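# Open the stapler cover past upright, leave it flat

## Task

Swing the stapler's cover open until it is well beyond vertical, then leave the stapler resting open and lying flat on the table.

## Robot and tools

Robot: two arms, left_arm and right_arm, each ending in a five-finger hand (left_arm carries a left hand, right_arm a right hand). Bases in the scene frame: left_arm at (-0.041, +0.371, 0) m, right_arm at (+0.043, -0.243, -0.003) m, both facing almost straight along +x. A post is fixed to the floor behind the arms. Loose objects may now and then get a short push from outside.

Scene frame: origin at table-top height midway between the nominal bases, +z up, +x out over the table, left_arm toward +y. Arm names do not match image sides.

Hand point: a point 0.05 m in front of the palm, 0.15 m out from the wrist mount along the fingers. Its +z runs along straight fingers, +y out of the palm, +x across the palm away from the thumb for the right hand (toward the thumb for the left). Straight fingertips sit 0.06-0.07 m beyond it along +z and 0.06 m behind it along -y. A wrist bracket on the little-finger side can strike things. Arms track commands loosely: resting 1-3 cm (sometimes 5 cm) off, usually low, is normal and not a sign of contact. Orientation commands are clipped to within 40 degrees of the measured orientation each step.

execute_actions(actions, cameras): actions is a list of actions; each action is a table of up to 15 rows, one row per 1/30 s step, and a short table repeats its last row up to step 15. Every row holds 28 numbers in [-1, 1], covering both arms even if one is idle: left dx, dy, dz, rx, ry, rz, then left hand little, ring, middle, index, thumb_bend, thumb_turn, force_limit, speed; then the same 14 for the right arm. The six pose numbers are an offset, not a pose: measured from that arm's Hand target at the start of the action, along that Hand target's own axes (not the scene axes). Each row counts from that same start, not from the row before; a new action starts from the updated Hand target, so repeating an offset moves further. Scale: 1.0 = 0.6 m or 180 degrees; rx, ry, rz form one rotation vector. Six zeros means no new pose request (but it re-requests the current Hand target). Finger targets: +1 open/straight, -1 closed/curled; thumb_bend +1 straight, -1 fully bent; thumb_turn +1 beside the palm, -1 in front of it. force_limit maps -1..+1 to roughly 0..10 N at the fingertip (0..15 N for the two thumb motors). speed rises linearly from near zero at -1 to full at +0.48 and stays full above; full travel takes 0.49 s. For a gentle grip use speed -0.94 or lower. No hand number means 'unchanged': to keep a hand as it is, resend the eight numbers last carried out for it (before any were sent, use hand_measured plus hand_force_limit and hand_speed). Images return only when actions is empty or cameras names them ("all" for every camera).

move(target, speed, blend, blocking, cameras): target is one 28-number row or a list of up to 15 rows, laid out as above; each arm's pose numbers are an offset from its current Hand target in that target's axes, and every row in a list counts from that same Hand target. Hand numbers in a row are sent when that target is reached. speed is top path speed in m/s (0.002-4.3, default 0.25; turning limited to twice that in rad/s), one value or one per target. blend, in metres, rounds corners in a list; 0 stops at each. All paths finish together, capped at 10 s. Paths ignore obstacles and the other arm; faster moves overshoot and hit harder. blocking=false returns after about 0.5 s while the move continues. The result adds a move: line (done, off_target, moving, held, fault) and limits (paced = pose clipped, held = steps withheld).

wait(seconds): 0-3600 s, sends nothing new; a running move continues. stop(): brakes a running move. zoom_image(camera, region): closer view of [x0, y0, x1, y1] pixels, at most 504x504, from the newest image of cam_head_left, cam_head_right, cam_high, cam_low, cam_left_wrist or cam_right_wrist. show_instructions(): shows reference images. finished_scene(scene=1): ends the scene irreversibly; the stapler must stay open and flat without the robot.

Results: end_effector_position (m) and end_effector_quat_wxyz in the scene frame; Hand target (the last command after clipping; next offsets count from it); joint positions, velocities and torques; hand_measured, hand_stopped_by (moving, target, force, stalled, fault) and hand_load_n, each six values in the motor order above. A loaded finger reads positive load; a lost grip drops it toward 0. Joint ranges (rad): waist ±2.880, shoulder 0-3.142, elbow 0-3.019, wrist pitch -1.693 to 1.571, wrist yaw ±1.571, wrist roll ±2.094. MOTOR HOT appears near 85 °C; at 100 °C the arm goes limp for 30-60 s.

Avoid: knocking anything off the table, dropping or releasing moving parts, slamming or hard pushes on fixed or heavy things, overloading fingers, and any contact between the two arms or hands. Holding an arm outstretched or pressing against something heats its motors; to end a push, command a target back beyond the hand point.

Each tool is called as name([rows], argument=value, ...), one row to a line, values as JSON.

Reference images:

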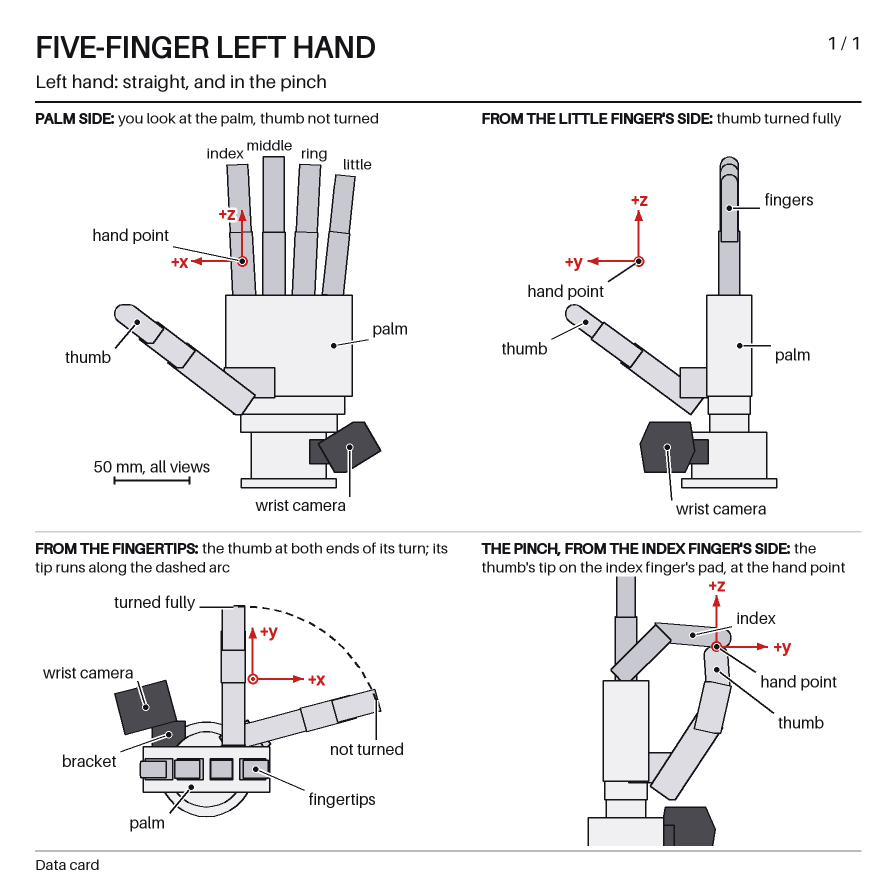

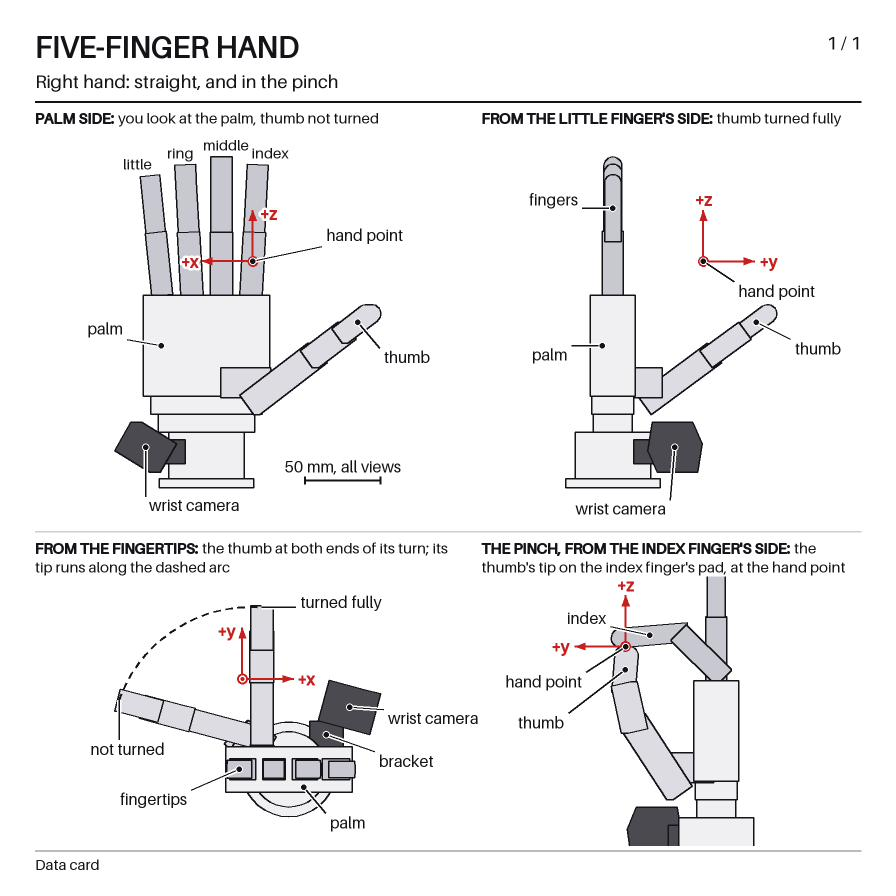

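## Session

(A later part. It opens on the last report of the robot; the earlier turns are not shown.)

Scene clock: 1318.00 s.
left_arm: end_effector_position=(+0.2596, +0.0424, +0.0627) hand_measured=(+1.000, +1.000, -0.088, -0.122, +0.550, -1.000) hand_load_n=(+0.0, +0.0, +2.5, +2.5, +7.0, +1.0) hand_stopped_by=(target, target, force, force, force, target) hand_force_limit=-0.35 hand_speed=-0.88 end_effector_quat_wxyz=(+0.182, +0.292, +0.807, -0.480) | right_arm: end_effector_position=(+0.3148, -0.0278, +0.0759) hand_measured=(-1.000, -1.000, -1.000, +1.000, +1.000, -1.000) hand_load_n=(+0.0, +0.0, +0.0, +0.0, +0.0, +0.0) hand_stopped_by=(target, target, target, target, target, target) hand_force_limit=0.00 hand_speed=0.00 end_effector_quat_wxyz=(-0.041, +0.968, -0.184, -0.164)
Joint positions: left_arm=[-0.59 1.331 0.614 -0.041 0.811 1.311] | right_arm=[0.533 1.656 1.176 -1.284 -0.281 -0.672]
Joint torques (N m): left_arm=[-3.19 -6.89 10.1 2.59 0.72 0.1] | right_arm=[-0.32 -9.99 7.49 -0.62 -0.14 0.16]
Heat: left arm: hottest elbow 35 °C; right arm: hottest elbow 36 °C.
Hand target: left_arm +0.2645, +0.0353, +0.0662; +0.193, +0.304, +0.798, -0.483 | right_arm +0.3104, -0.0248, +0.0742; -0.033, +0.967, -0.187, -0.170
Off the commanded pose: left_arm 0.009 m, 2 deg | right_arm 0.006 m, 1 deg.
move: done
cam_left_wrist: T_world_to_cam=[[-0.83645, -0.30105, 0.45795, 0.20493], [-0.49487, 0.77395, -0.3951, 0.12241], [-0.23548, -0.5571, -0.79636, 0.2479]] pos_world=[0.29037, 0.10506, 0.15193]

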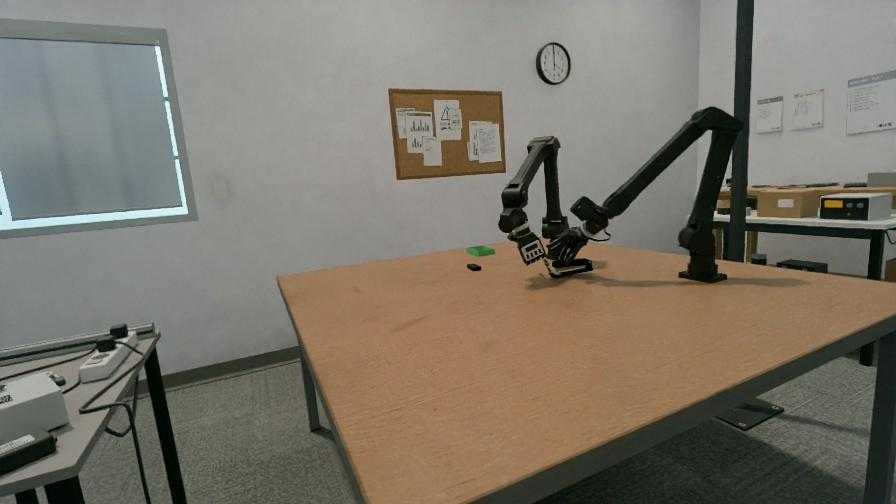

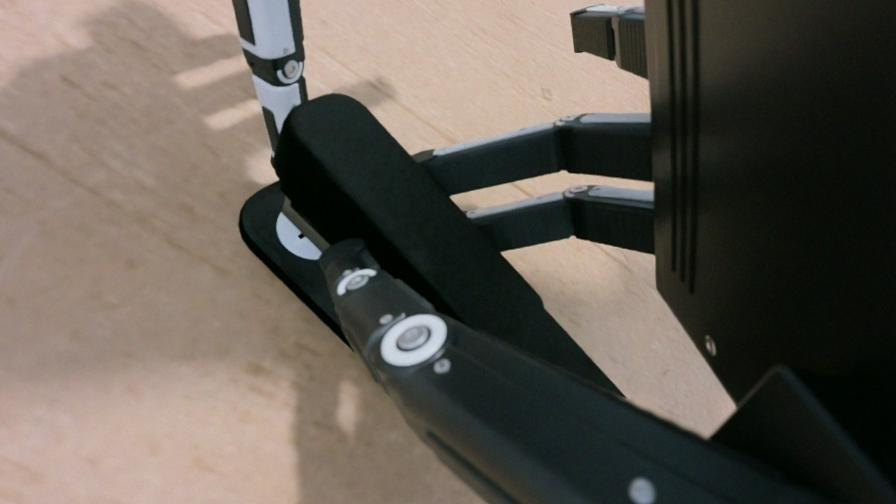

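move(target=[0.0120,0.0131,0.0092,0,0,0,1,1,-0.5,-0.5,0,-1,-0.35,-0.88,0,0,0,0,0,0,-1,-1,-1,1,1,-1,0,0], speed=0.04, cameras=["cam_low","cam_left_wrist","cam_head_right"])

zoom_image(camera="cam_low", region=[530, 230, 600, 290])

Scene clock: 1333.23 s.
left_arm: end_effector_position=(+0.2613, +0.0405, +0.0582) hand_measured=(+1.000, +1.000, -0.088, -0.122, +0.550, -1.000) hand_load_n=(+0.0, +0.0, +2.0, +3.0, +6.5, +1.0) hand_stopped_by=(target, target, force, force, force, target) hand_force_limit=-0.35 hand_speed=-0.88 end_effector_quat_wxyz=(+0.189, +0.295, +0.803, -0.483) | right_arm: end_effector_position=(+0.3148, -0.0279, +0.0758) hand_measured=(-1.000, -1.000, -1.000, +1.000, +1.000, -1.000) hand_load_n=(+0.0, +0.0, +0.0, -0.5, +0.0, +0.0) hand_stopped_by=(target, target, target, target, target, target) hand_force_limit=0.00 hand_speed=0.00 end_effector_quat_wxyz=(-0.041, +0.968, -0.184, -0.164)
Joint positions: left_arm=[-0.59 1.347 0.603 0.005 0.814 1.311] | right_arm=[0.533 1.656 1.176 -1.284 -0.28 -0.672]
Joint torques (N m): left_arm=[-3.14 -5.25 9.63 2.56 0.58 0.12] | right_arm=[0.03 -10.29 7.64 -0.77 -0.17 0.17]
Heat: left arm: hottest elbow 35 °C; right arm: hottest elbow 36 °C.
Hand target: left_arm +0.2645, +0.0353, +0.0541; +0.193, +0.304, +0.798, -0.483 | right_arm +0.3104, -0.0248, +0.0742; -0.033, +0.967, -0.187, -0.170
Off the commanded pose: left_arm 0.007 m, 1 deg | right_arm 0.006 m, 1 deg.
move: done
cam_left_wrist: T_world_to_cam=[[-0.84354, -0.29309, 0.45004, 0.20985], [-0.48712, 0.7704, -0.41132, 0.12206], [-0.22616, -0.5662, -0.79264, 0.24142]] pos_world=[0.29107, 0.10416, 0.14713]
Images, in order (width x height): cam_head_right 896x504, cam_low 896x504, cam_left_wrist 896x504.

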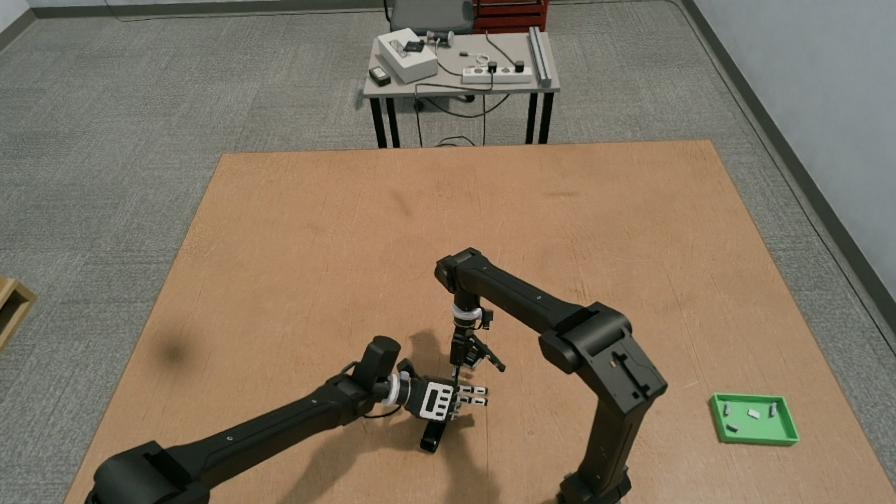

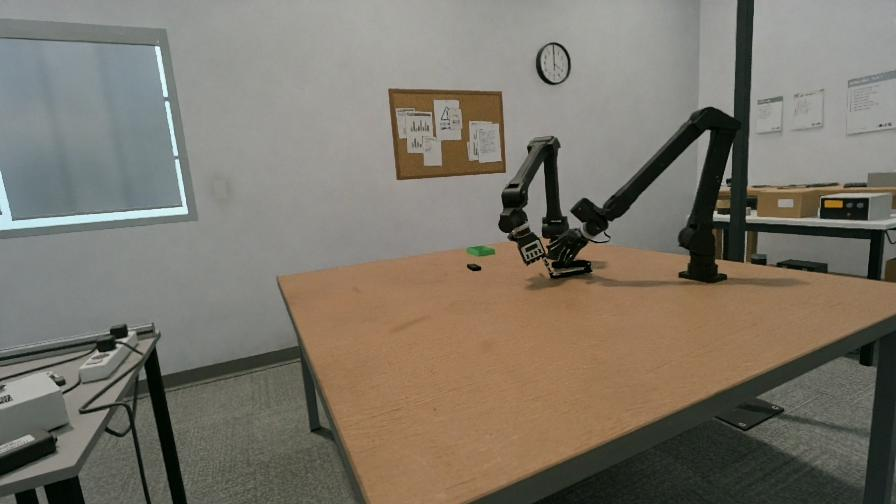

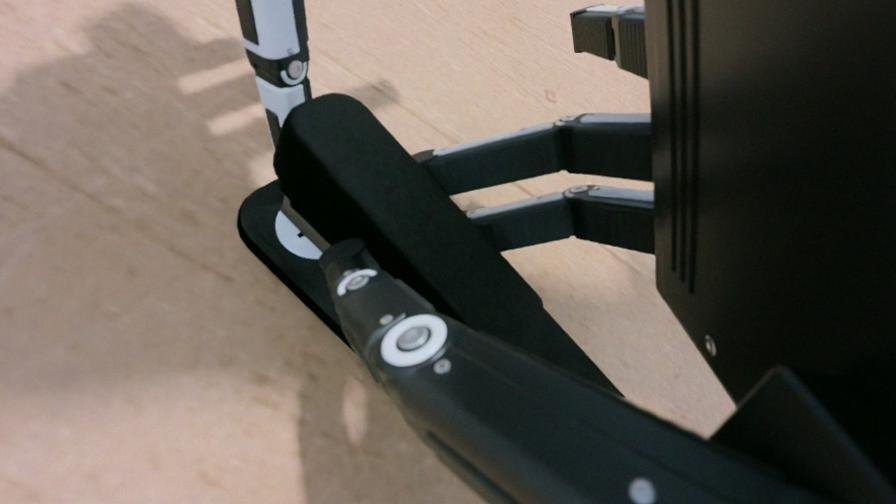

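Scaled by 7.200 from the camera's image (finer frame: 1280x720).

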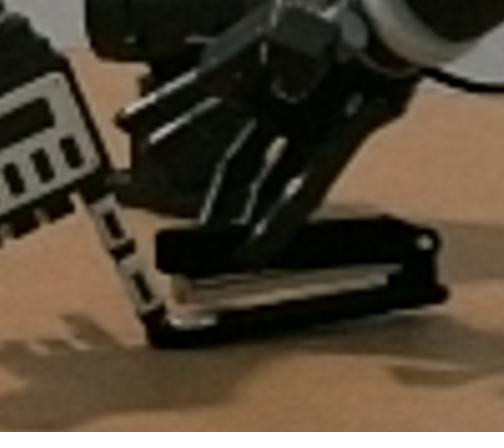

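move(target=[0.0090,0.0098,0.0069,0,0,0,1,1,-0.5,-0.5,0,-1,-0.35,-0.88,0,0,0,0,0,0,-1,-1,-1,1,1,-1,0,0], speed=0.04, cameras=["cam_low"])

zoom_image(camera="cam_low", region=[530, 230, 600, 290])

Scene clock: 1340.90 s.
left_arm: end_effector_position=(+0.2606, +0.0395, +0.0556) hand_measured=(+1.000, +1.000, -0.088, -0.122, +0.550, -1.000) hand_load_n=(+0.0, +0.0, +1.5, +3.5, +7.0, +0.5) hand_stopped_by=(target, target, force, force, force, target) hand_force_limit=-0.35 hand_speed=-0.88 end_effector_quat_wxyz=(+0.193, +0.298, +0.798, -0.487) | right_arm: end_effector_position=(+0.3148, -0.0281, +0.0759) hand_measured=(-1.000, -1.000, -1.000, +1.000, +1.000, -1.000) hand_load_n=(+0.0, +0.0, +0.0, -0.5, +0.0, +0.0) hand_stopped_by=(target, target, target, target, target, target) hand_force_limit=0.00 hand_speed=0.00 end_effector_quat_wxyz=(-0.040, +0.968, -0.184, -0.164)
Joint positions: left_arm=[-0.59 1.354 0.592 0.036 0.822 1.311] | right_arm=[0.533 1.656 1.176 -1.285 -0.279 -0.672]
Joint torques (N m): left_arm=[-2.67 -4.25 9.31 2.93 0.31 0.11] | right_arm=[0.38 -10.05 7.58 -0.85 -0.28 0.16]
Heat: left arm: hottest elbow 35 °C; right arm: hottest elbow 36 °C.
Hand target: left_arm +0.2645, +0.0354, +0.0450; +0.193, +0.304, +0.798, -0.483 | right_arm +0.3104, -0.0248, +0.0742; -0.033, +0.967, -0.187, -0.170
Off the commanded pose: left_arm 0.012 m, 1 deg | right_arm 0.006 m, 1 deg.
move: off_target (left_arm)

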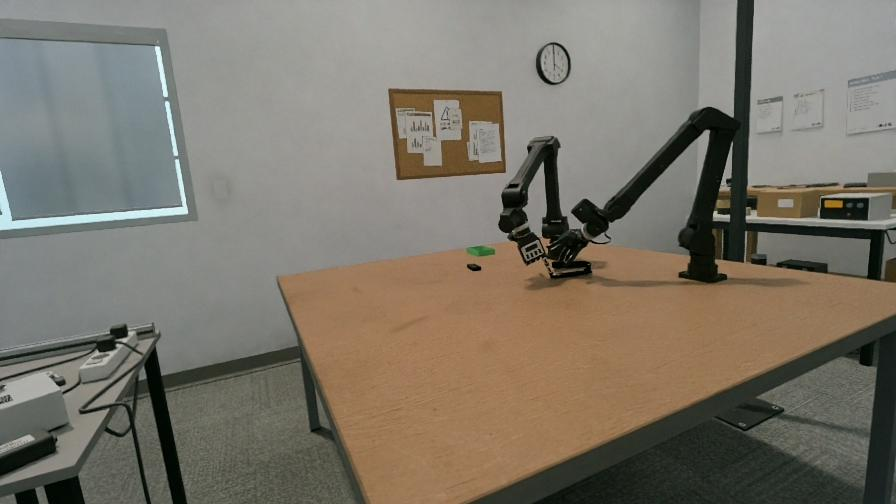

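Scaled by 7.200 from the camera's image (finer frame: 1280x720).

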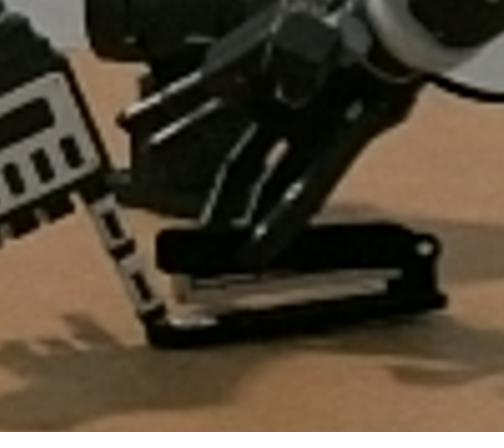

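move(target=[0.0072,0.0078,0.0055,0,0,0,1,1,-0.5,-0.5,0,-1,-0.35,-0.88,0,0,0,0,0,0,-1,-1,-1,1,1,-1,0,0], speed=0.04, cameras=["cam_low"])

zoom_image(camera="cam_low", region=[530, 230, 600, 290])

Scene clock: 1352.50 s.
left_arm: end_effector_position=(+0.2620, +0.0378, +0.0520) hand_measured=(+1.000, +1.000, -0.088, -0.122, +0.550, -1.000) hand_load_n=(+0.0, +0.0, +2.0, +2.0, +7.5, +1.0) hand_stopped_by=(target, target, force, force, force, target) hand_force_limit=-0.35 hand_speed=-0.88 end_effector_quat_wxyz=(+0.195, +0.300, +0.796, -0.489) | right_arm: end_effector_position=(+0.3145, -0.0283, +0.0760) hand_measured=(-1.000, -1.000, -1.000, +1.000, +1.000, -1.000) hand_load_n=(+0.0, +0.0, +0.0, -0.5, +0.0, +0.0) hand_stopped_by=(target, target, target, target, target, target) hand_force_limit=0.00 hand_speed=0.00 end_effector_quat_wxyz=(-0.040, +0.968, -0.184, -0.164)
Joint positions: left_arm=[-0.59 1.37 0.587 0.066 0.825 1.31] | right_arm=[0.533 1.656 1.176 -1.286 -0.279 -0.672]
Joint torques (N m): left_arm=[-2.55 -4.84 8.85 2.8 0.18 0.14] | right_arm=[0.26 -10.58 7.49 -0.51 -0.17 0.13]
Heat: left arm: hottest elbow 35 °C; right arm: hottest elbow 36 °C.
Hand target: left_arm +0.2645, +0.0353, +0.0380; +0.193, +0.304, +0.798, -0.483 | right_arm +0.3104, -0.0248, +0.0742; -0.033, +0.967, -0.187, -0.170
Off the commanded pose: left_arm 0.015 m, 1 deg | right_arm 0.006 m, 1 deg.
move: off_target (left_arm)

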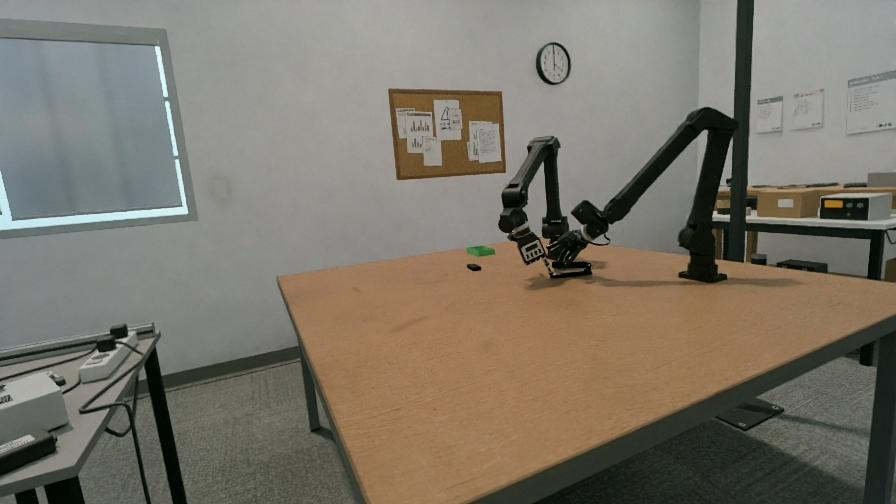

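Scaled by 7.200 from the camera's image (finer frame: 1280x720).

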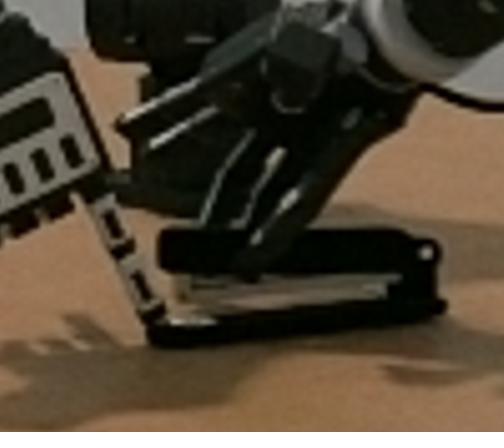

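move(target=[0,0,0,0,0,0,1,1,0.4,0.4,0.9,-1,0,-0.88,0,0,0,0,0,0,-1,-1,-1,1,1,-1,0,0], speed=0.04, cameras=["cam_low","cam_left_wrist","cam_head_left","cam_head_right"])

zoom_image(camera="cam_low", region=[530, 230, 600, 290])

zoom_image(camera="cam_head_right", region=[410, 360, 490, 460])

zoom_image(camera="cam_head_left", region=[410, 360, 490, 460])

Scene clock: 1364.20 s.
left_arm: end_effector_position=(+0.2644, +0.0386, +0.0435) hand_measured=(+1.000, +1.000, +0.400, +0.400, +0.900, -1.000) hand_load_n=(+0.0, -0.5, +0.0, +0.0, +0.0, +0.0) hand_stopped_by=(target, target, target, target, target, target) hand_force_limit=0.00 hand_speed=-0.88 end_effector_quat_wxyz=(+0.195, +0.299, +0.800, -0.483) | right_arm: end_effector_position=(+0.3143, -0.0284, +0.0761) hand_measured=(-1.000, -1.000, -1.000, +1.000, +1.000, -1.000) hand_load_n=(+0.0, +0.0, +0.0, +0.0, +0.0, +0.0) hand_stopped_by=(target, target, target, target, target, target) hand_force_limit=0.00 hand_speed=0.00 end_effector_quat_wxyz=(-0.039, +0.968, -0.184, -0.165)
Joint positions: left_arm=[-0.59 1.393 0.587 0.077 0.814 1.316] | right_arm=[0.533 1.656 1.176 -1.287 -0.279 -0.672]
Joint torques (N m): left_arm=[-3.49 -5.95 8.81 2.24 0.55 0.02] | right_arm=[0.91 -10.17 7.51 -0.7 -0.22 0.15]
Heat: left arm: hottest elbow 35 °C; right arm: hottest elbow 37 °C.
Hand target: left_arm +0.2645, +0.0353, +0.0380; +0.193, +0.304, +0.798, -0.483 | right_arm +0.3103, -0.0248, +0.0743; -0.033, +0.967, -0.187, -0.171
Off the commanded pose: left_arm 0.006 m, 1 deg | right_arm 0.006 m, 1 deg.
move: done
cam_left_wrist: T_world_to_cam=[[-0.84991, -0.28876, 0.44077, 0.2204], [-0.48017, 0.76894, -0.42211, 0.1176], [-0.21703, -0.5704, -0.79218, 0.22712]] pos_world=[0.29308, 0.10276, 0.13241]
Images, in order (width x height): cam_head_left 896x504, cam_head_right 896x504, cam_low 896x504, cam_left_wrist 896x504.

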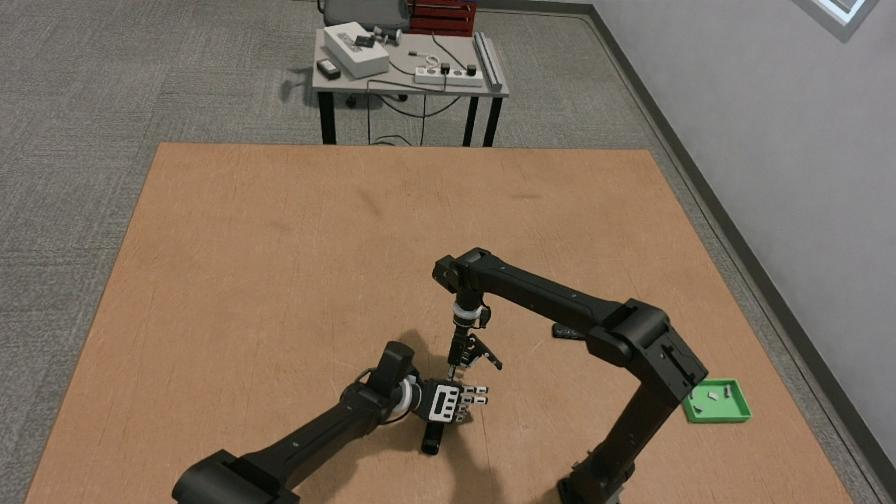

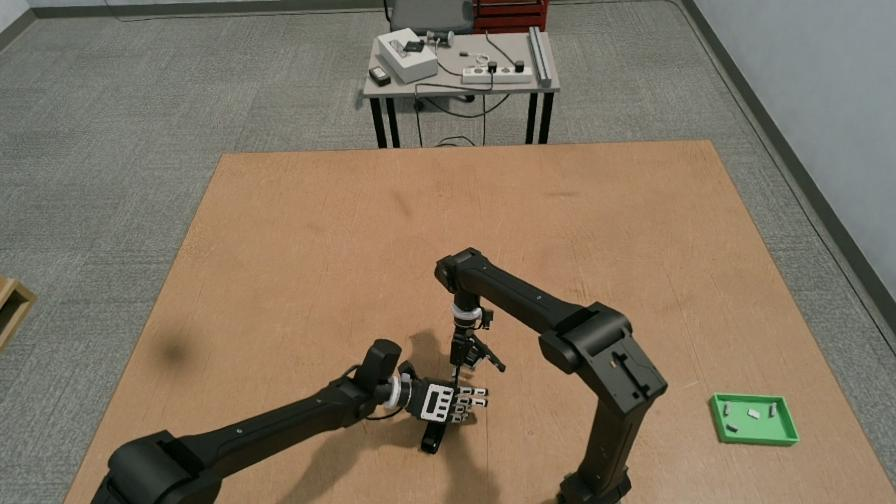

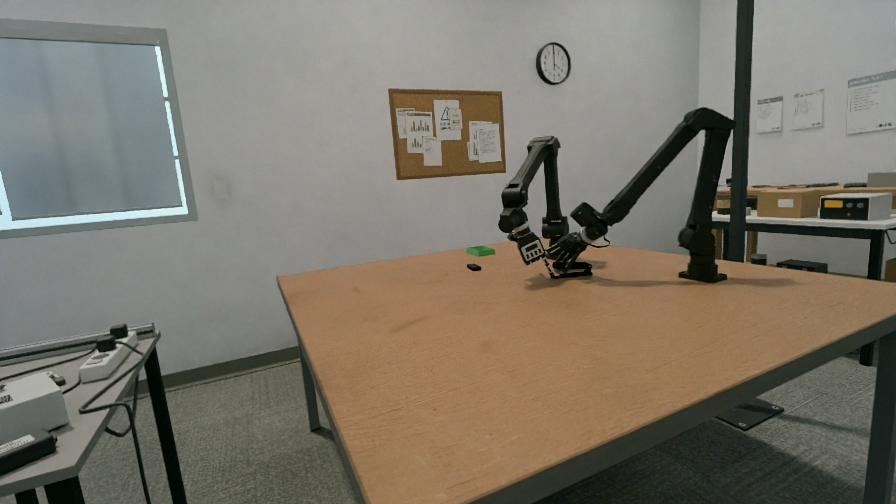

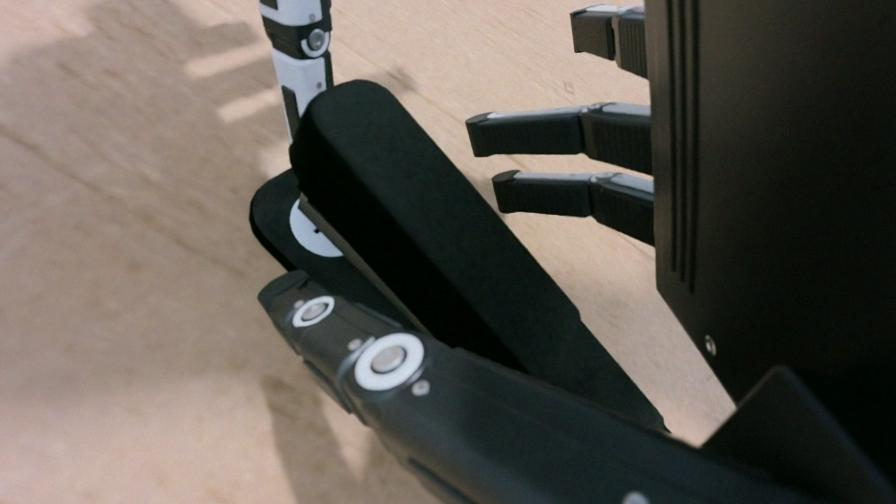

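Scaled by 7.200 from the camera's image (finer frame: 1280x720).

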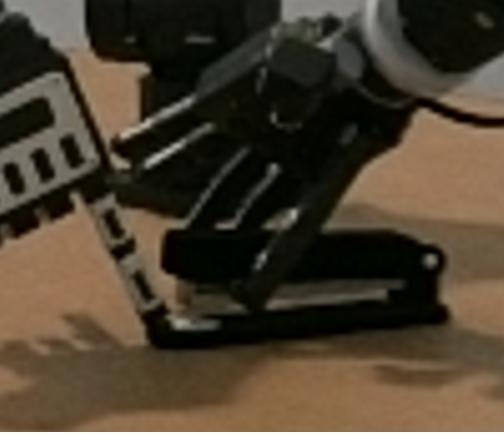

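Scaled by 5.040 from the camera's image (finer frame: 1280x720).

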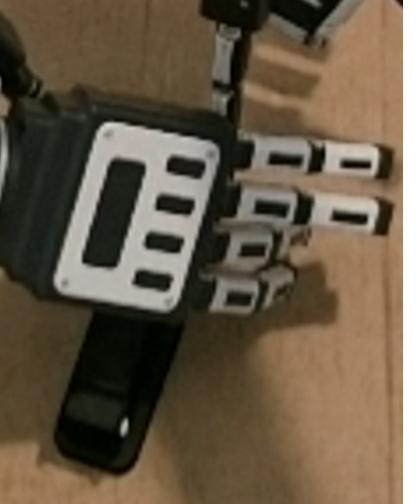

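Scaled by 5.040 from the camera's image (finer frame: 1280x720).

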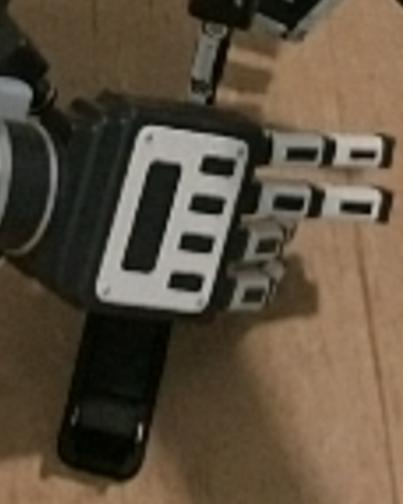

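move([
  [-0.0241,-0.0262,-0.0183,0,0,0,1,1,0.4,0.4,0.9,-1,0,-0.88,0,0,0,0,0,0,-1,-1,-1,1,1,-1,0,0],
  [-0.0474,-0.0133,-0.0063,0,0,0,1,1,0.4,0.4,0.9,-1,0,-0.88,0,0,0,0,0,0,-1,-1,-1,1,1,-1,0,0],
], speed=0.05, cameras=["cam_low","cam_left_wrist","cam_head_left","cam_head_right"])

zoom_image(camera="cam_low", region=[530, 230, 600, 290])

zoom_image(camera="cam_head_right", region=[410, 340, 510, 440])

Scene clock: 1434.27 s.
left_arm: end_effector_position=(+0.2699, +0.0348, +0.0574) hand_measured=(+1.000, +1.000, +0.400, +0.400, +0.900, -1.000) hand_load_n=(+0.0, +0.0, +0.0, +0.0, +0.0, +0.0) hand_stopped_by=(target, target, target, target, target, target) hand_force_limit=0.00 hand_speed=-0.88 end_effector_quat_wxyz=(+0.190, +0.299, +0.801, -0.482) | right_arm: end_effector_position=(+0.3143, -0.0284, +0.0761) hand_measured=(-1.000, -1.000, -1.000, +1.000, +1.000, -1.000) hand_load_n=(+0.5, +0.0, +0.0, +0.0, +0.0, +0.0) hand_stopped_by=(target, target, target, target, target, target) hand_force_limit=0.00 hand_speed=0.00 end_effector_quat_wxyz=(-0.039, +0.968, -0.184, -0.165)
Joint positions: left_arm=[-0.59 1.376 0.628 0.008 0.816 1.321] | right_arm=[0.533 1.656 1.176 -1.287 -0.279 -0.672]
Joint torques (N m): left_arm=[-2.26 -6.53 12.11 1.21 0.69 0.06] | right_arm=[-0.09 -9.82 7.77 -0.64 -0.21 0.14]
Heat: left arm: hottest elbow 33 °C; right arm: hottest elbow 37 °C.
Hand target: left_arm +0.2802, +0.0274, +0.0621; +0.193, +0.304, +0.798, -0.483 | right_arm +0.3103, -0.0248, +0.0743; -0.033, +0.967, -0.187, -0.171
Off the commanded pose: left_arm 0.013 m, 1 deg | right_arm 0.006 m, 1 deg.
move: off_target (left_arm)
cam_left_wrist: T_world_to_cam=[[-0.84789, -0.28863, 0.44472, 0.21713], [-0.48042, 0.77304, -0.41426, 0.1286], [-0.22421, -0.5649, -0.79412, 0.23901]] pos_world=[0.29947, 0.09827, 0.14652]
Images, in order (width x height): cam_head_left 896x504, cam_head_right 896x504, cam_low 896x504, cam_left_wrist 896x504.

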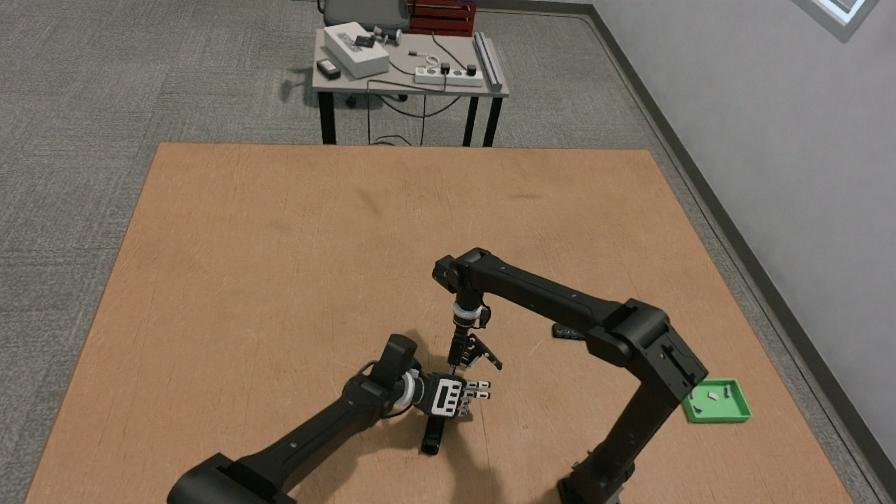

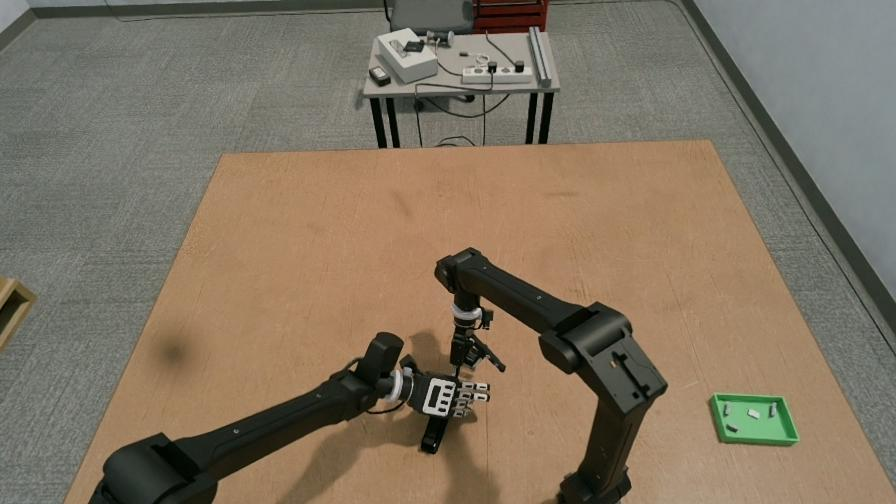

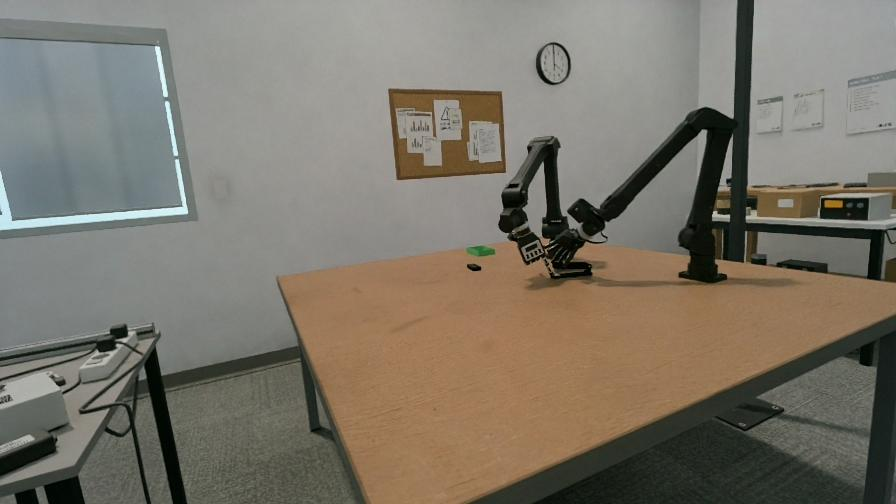

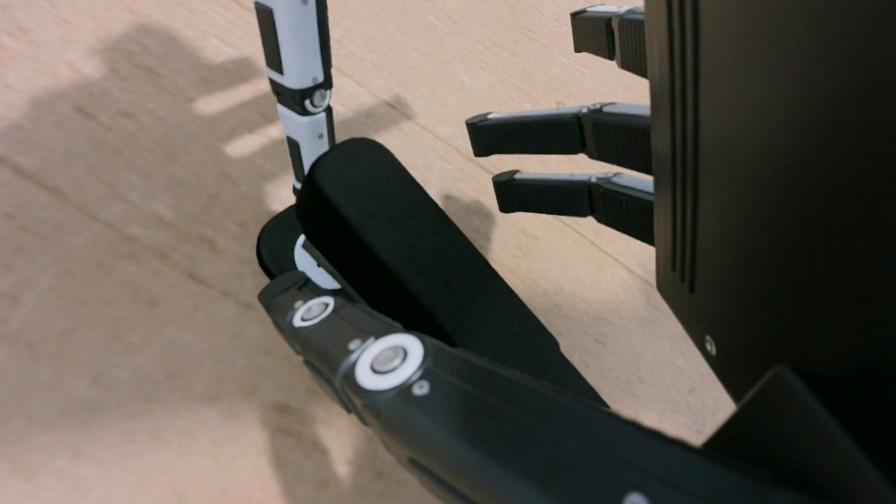

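Scaled by 7.200 from the camera's image (finer frame: 1280x720).

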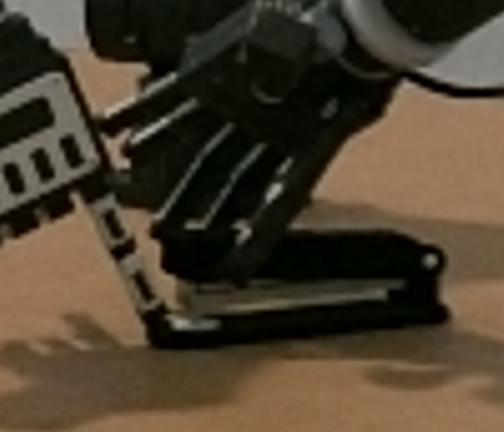

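Scaled by 5.040 from the camera's image (finer frame: 1280x720).

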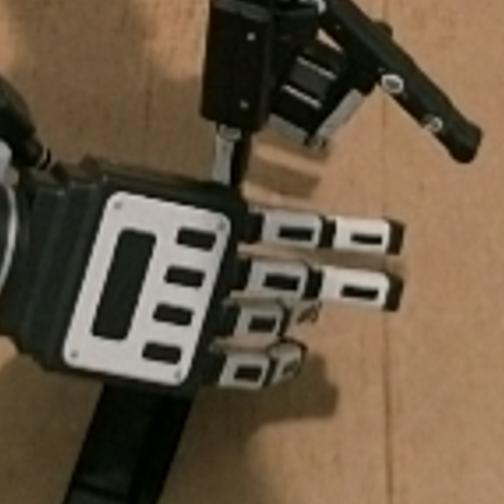

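move(target=[-0.0133,0.0082,0.0058,0,0,0,1,1,0.4,0.4,0.9,-1,0,-0.88,0,0,0,0,0,0,-1,-1,-1,1,1,-1,0,0], speed=0.05, cameras=["cam_low","cam_left_wrist"])

zoom_image(camera="cam_low", region=[530, 230, 600, 290])

Scene clock: 1451.50 s.
left_arm: end_effector_position=(+0.2766, +0.0298, +0.0572) hand_measured=(+1.000, +1.000, +0.400, +0.400, +0.900, -1.000) hand_load_n=(+0.0, +0.0, +0.0, +0.0, +0.0, +0.0) hand_stopped_by=(target, target, target, target, target, target) hand_force_limit=0.00 hand_speed=-0.88 end_effector_quat_wxyz=(+0.189, +0.301, +0.801, -0.483) | right_arm: end_effector_position=(+0.3143, -0.0284, +0.0761) hand_measured=(-1.000, -1.000, -1.000, +1.000, +1.000, -1.000) hand_load_n=(+0.0, +0.0, +0.0, +0.0, +0.0, +0.0) hand_stopped_by=(target, target, target, target, target, target) hand_force_limit=0.00 hand_speed=0.00 end_effector_quat_wxyz=(-0.039, +0.968, -0.184, -0.165)
Joint positions: left_arm=[-0.59 1.4 0.652 0.003 0.82 1.325] | right_arm=[0.533 1.656 1.176 -1.287 -0.279 -0.672]
Joint torques (N m): left_arm=[-1.08 -7.3 12.4 1.1 0.76 0.06] | right_arm=[0.32 -10.4 7.73 -0.47 -0.24 0.15]
Heat: left arm: hottest elbow 34 °C; right arm: hottest elbow 37 °C.
Hand target: left_arm +0.2895, +0.0236, +0.0619; +0.193, +0.304, +0.798, -0.483 | right_arm +0.3103, -0.0248, +0.0743; -0.033, +0.967, -0.187, -0.171
Off the commanded pose: left_arm 0.015 m, 1 deg | right_arm 0.006 m, 1 deg.
move: off_target (left_arm)
cam_left_wrist: T_world_to_cam=[[-0.84899, -0.28448, 0.4453, 0.22151], [-0.4768, 0.77568, -0.41351, 0.13443], [-0.22777, -0.56338, -0.79418, 0.23844]] pos_world=[0.30646, 0.09308, 0.14632]

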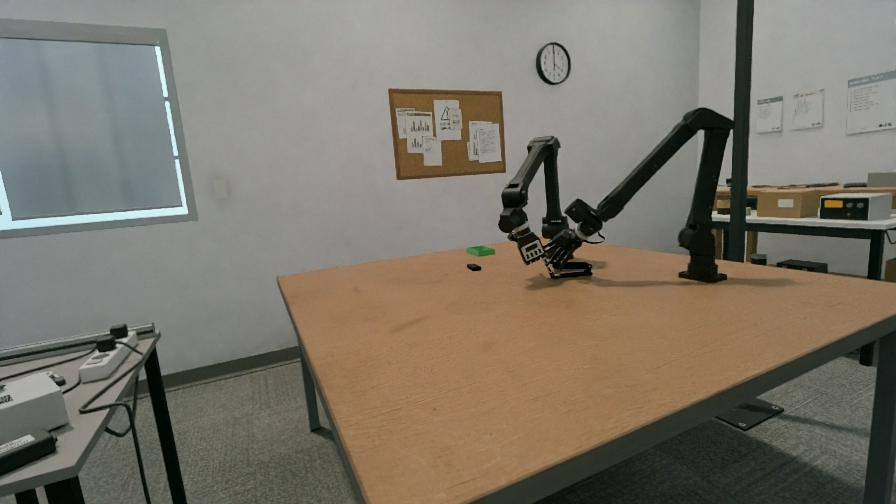

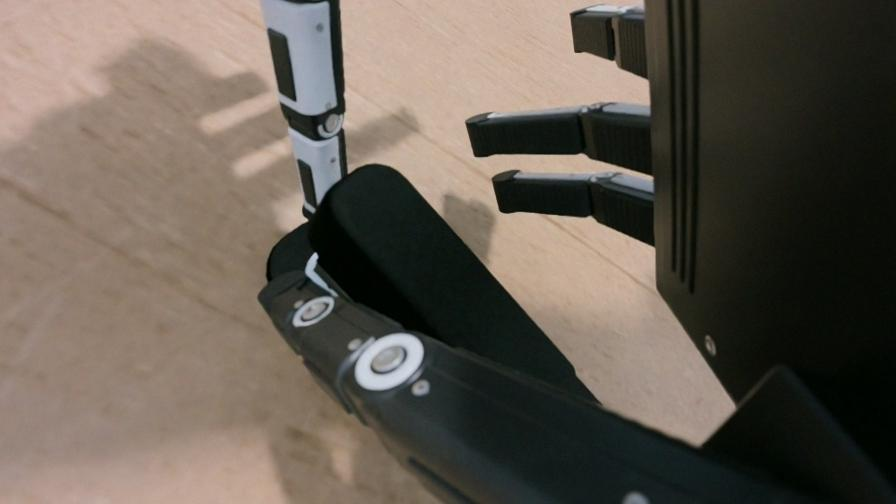

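Scaled by 7.200 from the camera's image (finer frame: 1280x720).

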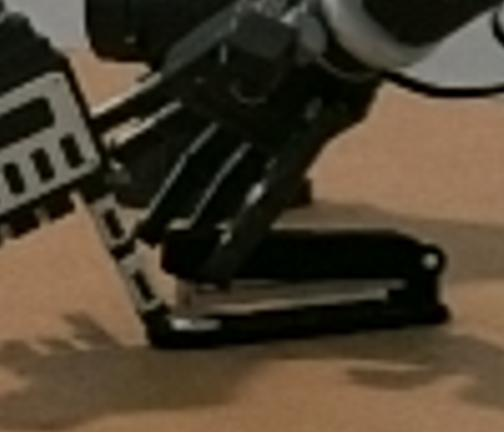

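move([
  [0.0107,-0.0066,-0.0046,0,0,0,1,1,0.4,0.4,0.9,-1,0,-0.88,0,0,0,0,0,0,-1,-1,-1,1,1,-1,0,0],
  [0.0107,-0.0066,-0.0046,0,0,0,1,1,0.15,0.15,0.7,-1,-0.6,-0.6,0,0,0,0,0,0,-1,-1,-1,1,1,-1,0,0],
], speed=0.05, cameras=["cam_low","cam_left_wrist"])

zoom_image(camera="cam_low", region=[530, 230, 600, 290])

Scene clock: 1470.93 s.
left_arm: end_effector_position=(+0.2766, +0.0298, +0.0572) hand_measured=(+1.000, +1.000, +0.150, +0.150, +0.700, -1.000) hand_load_n=(+0.0, +0.0, +0.0, +0.0, +0.5, +0.0) hand_stopped_by=(target, target, target, target, target, target) hand_force_limit=-0.60 hand_speed=-0.60 end_effector_quat_wxyz=(+0.189, +0.301, +0.801, -0.483) | right_arm: end_effector_position=(+0.3143, -0.0284, +0.0761) hand_measured=(-1.000, -1.000, -1.000, +1.000, +1.000, -1.000) hand_load_n=(+0.0, +0.0, +0.0, +0.0, +0.0, +0.0) hand_stopped_by=(target, target, target, target, target, target) hand_force_limit=0.00 hand_speed=0.00 end_effector_quat_wxyz=(-0.039, +0.968, -0.184, -0.165)
Joint positions: left_arm=[-0.59 1.4 0.652 0.003 0.82 1.326] | right_arm=[0.533 1.656 1.176 -1.287 -0.279 -0.672]
Joint torques (N m): left_arm=[-2.49 -8.76 10.65 1.18 0.62 -0.02] | right_arm=[-0.21 -10.23 7.61 -0.65 -0.14 0.14]
Heat: left arm: hottest elbow 37 °C; right arm: hottest elbow 37 °C.
Hand target: left_arm +0.2820, +0.0266, +0.0620; +0.193, +0.304, +0.798, -0.483 | right_arm +0.3103, -0.0248, +0.0743; -0.033, +0.967, -0.187, -0.171
Off the commanded pose: left_arm 0.008 m, 1 deg | right_arm 0.006 m, 1 deg.
move: done
cam_left_wrist: T_world_to_cam=[[-0.8492, -0.28436, 0.44497, 0.22161], [-0.47652, 0.77578, -0.41364, 0.13435], [-0.22758, -0.56329, -0.7943, 0.23839]] pos_world=[0.30646, 0.09308, 0.14632]

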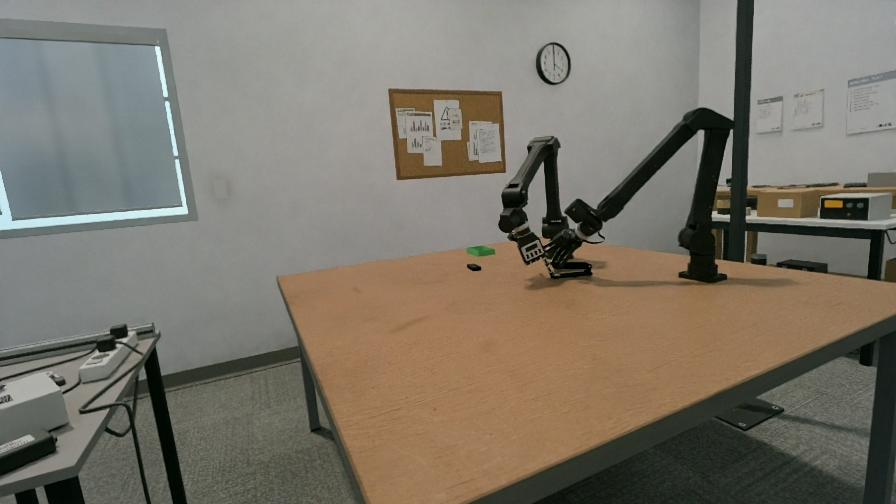

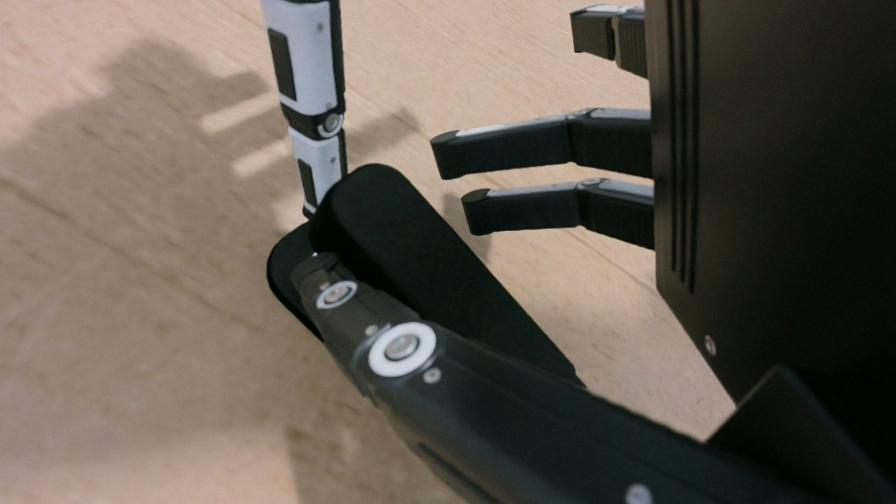

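Scaled by 7.200 from the camera's image (finer frame: 1280x720).

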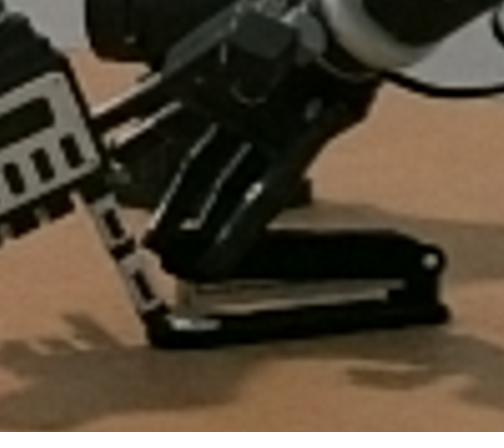

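move(target=[0.0147,-0.0090,-0.0063,0,0,0,1,1,0.15,0.15,0.7,-1,-0.6,-0.6,0,0,0,0,0,0,-1,-1,-1,1,1,-1,0,0], speed=0.05, cameras=["cam_left_wrist"])

Scene clock: 1480.03 s.
left_arm: end_effector_position=(+0.2744, +0.0314, +0.0590) hand_measured=(+1.000, +1.000, +0.150, +0.150, +0.700, -1.000) hand_load_n=(+0.0, +0.0, +0.0, +0.0, +0.0, +0.0) hand_stopped_by=(target, target, target, target, target, target) hand_force_limit=-0.60 hand_speed=-0.60 end_effector_quat_wxyz=(+0.191, +0.301, +0.800, -0.483) | right_arm: end_effector_position=(+0.3143, -0.0284, +0.0761) hand_measured=(-1.000, -1.000, -1.000, +1.000, +1.000, -1.000) hand_load_n=(+0.0, +0.0, +0.0, +0.0, -0.5, +0.0) hand_stopped_by=(target, target, target, target, target, target) hand_force_limit=0.00 hand_speed=0.00 end_effector_quat_wxyz=(-0.039, +0.968, -0.184, -0.165)
Joint positions: left_arm=[-0.59 1.388 0.644 0.003 0.819 1.326] | right_arm=[0.533 1.656 1.176 -1.287 -0.279 -0.672]
Joint torques (N m): left_arm=[-2.37 -9.93 8.59 1.52 0.36 -0.02] | right_arm=[-0.21 -10.23 7.65 -0.64 -0.24 0.18]
Heat: left arm: hottest elbow 37 °C; right arm: hottest elbow 37 °C.
Hand target: left_arm +0.2718, +0.0307, +0.0619; +0.193, +0.304, +0.798, -0.483 | right_arm +0.3103, -0.0248, +0.0743; -0.033, +0.967, -0.187, -0.171
Off the commanded pose: left_arm 0.004 m, 0 deg | right_arm 0.006 m, 1 deg.
move: done
cam_left_wrist: T_world_to_cam=[[-0.85066, -0.28403, 0.44238, 0.22], [-0.47546, 0.77468, -0.4169, 0.13277], [-0.22429, -0.56498, -0.79404, 0.23939]] pos_world=[0.30397, 0.09488, 0.14811]

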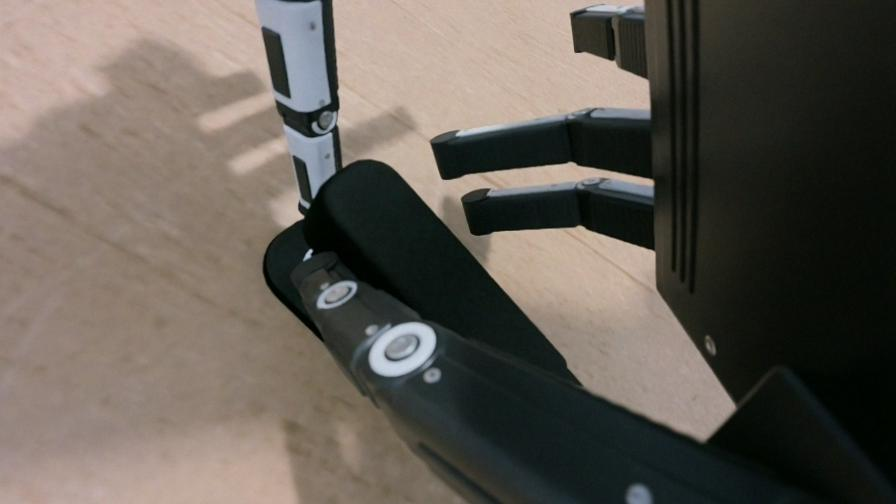

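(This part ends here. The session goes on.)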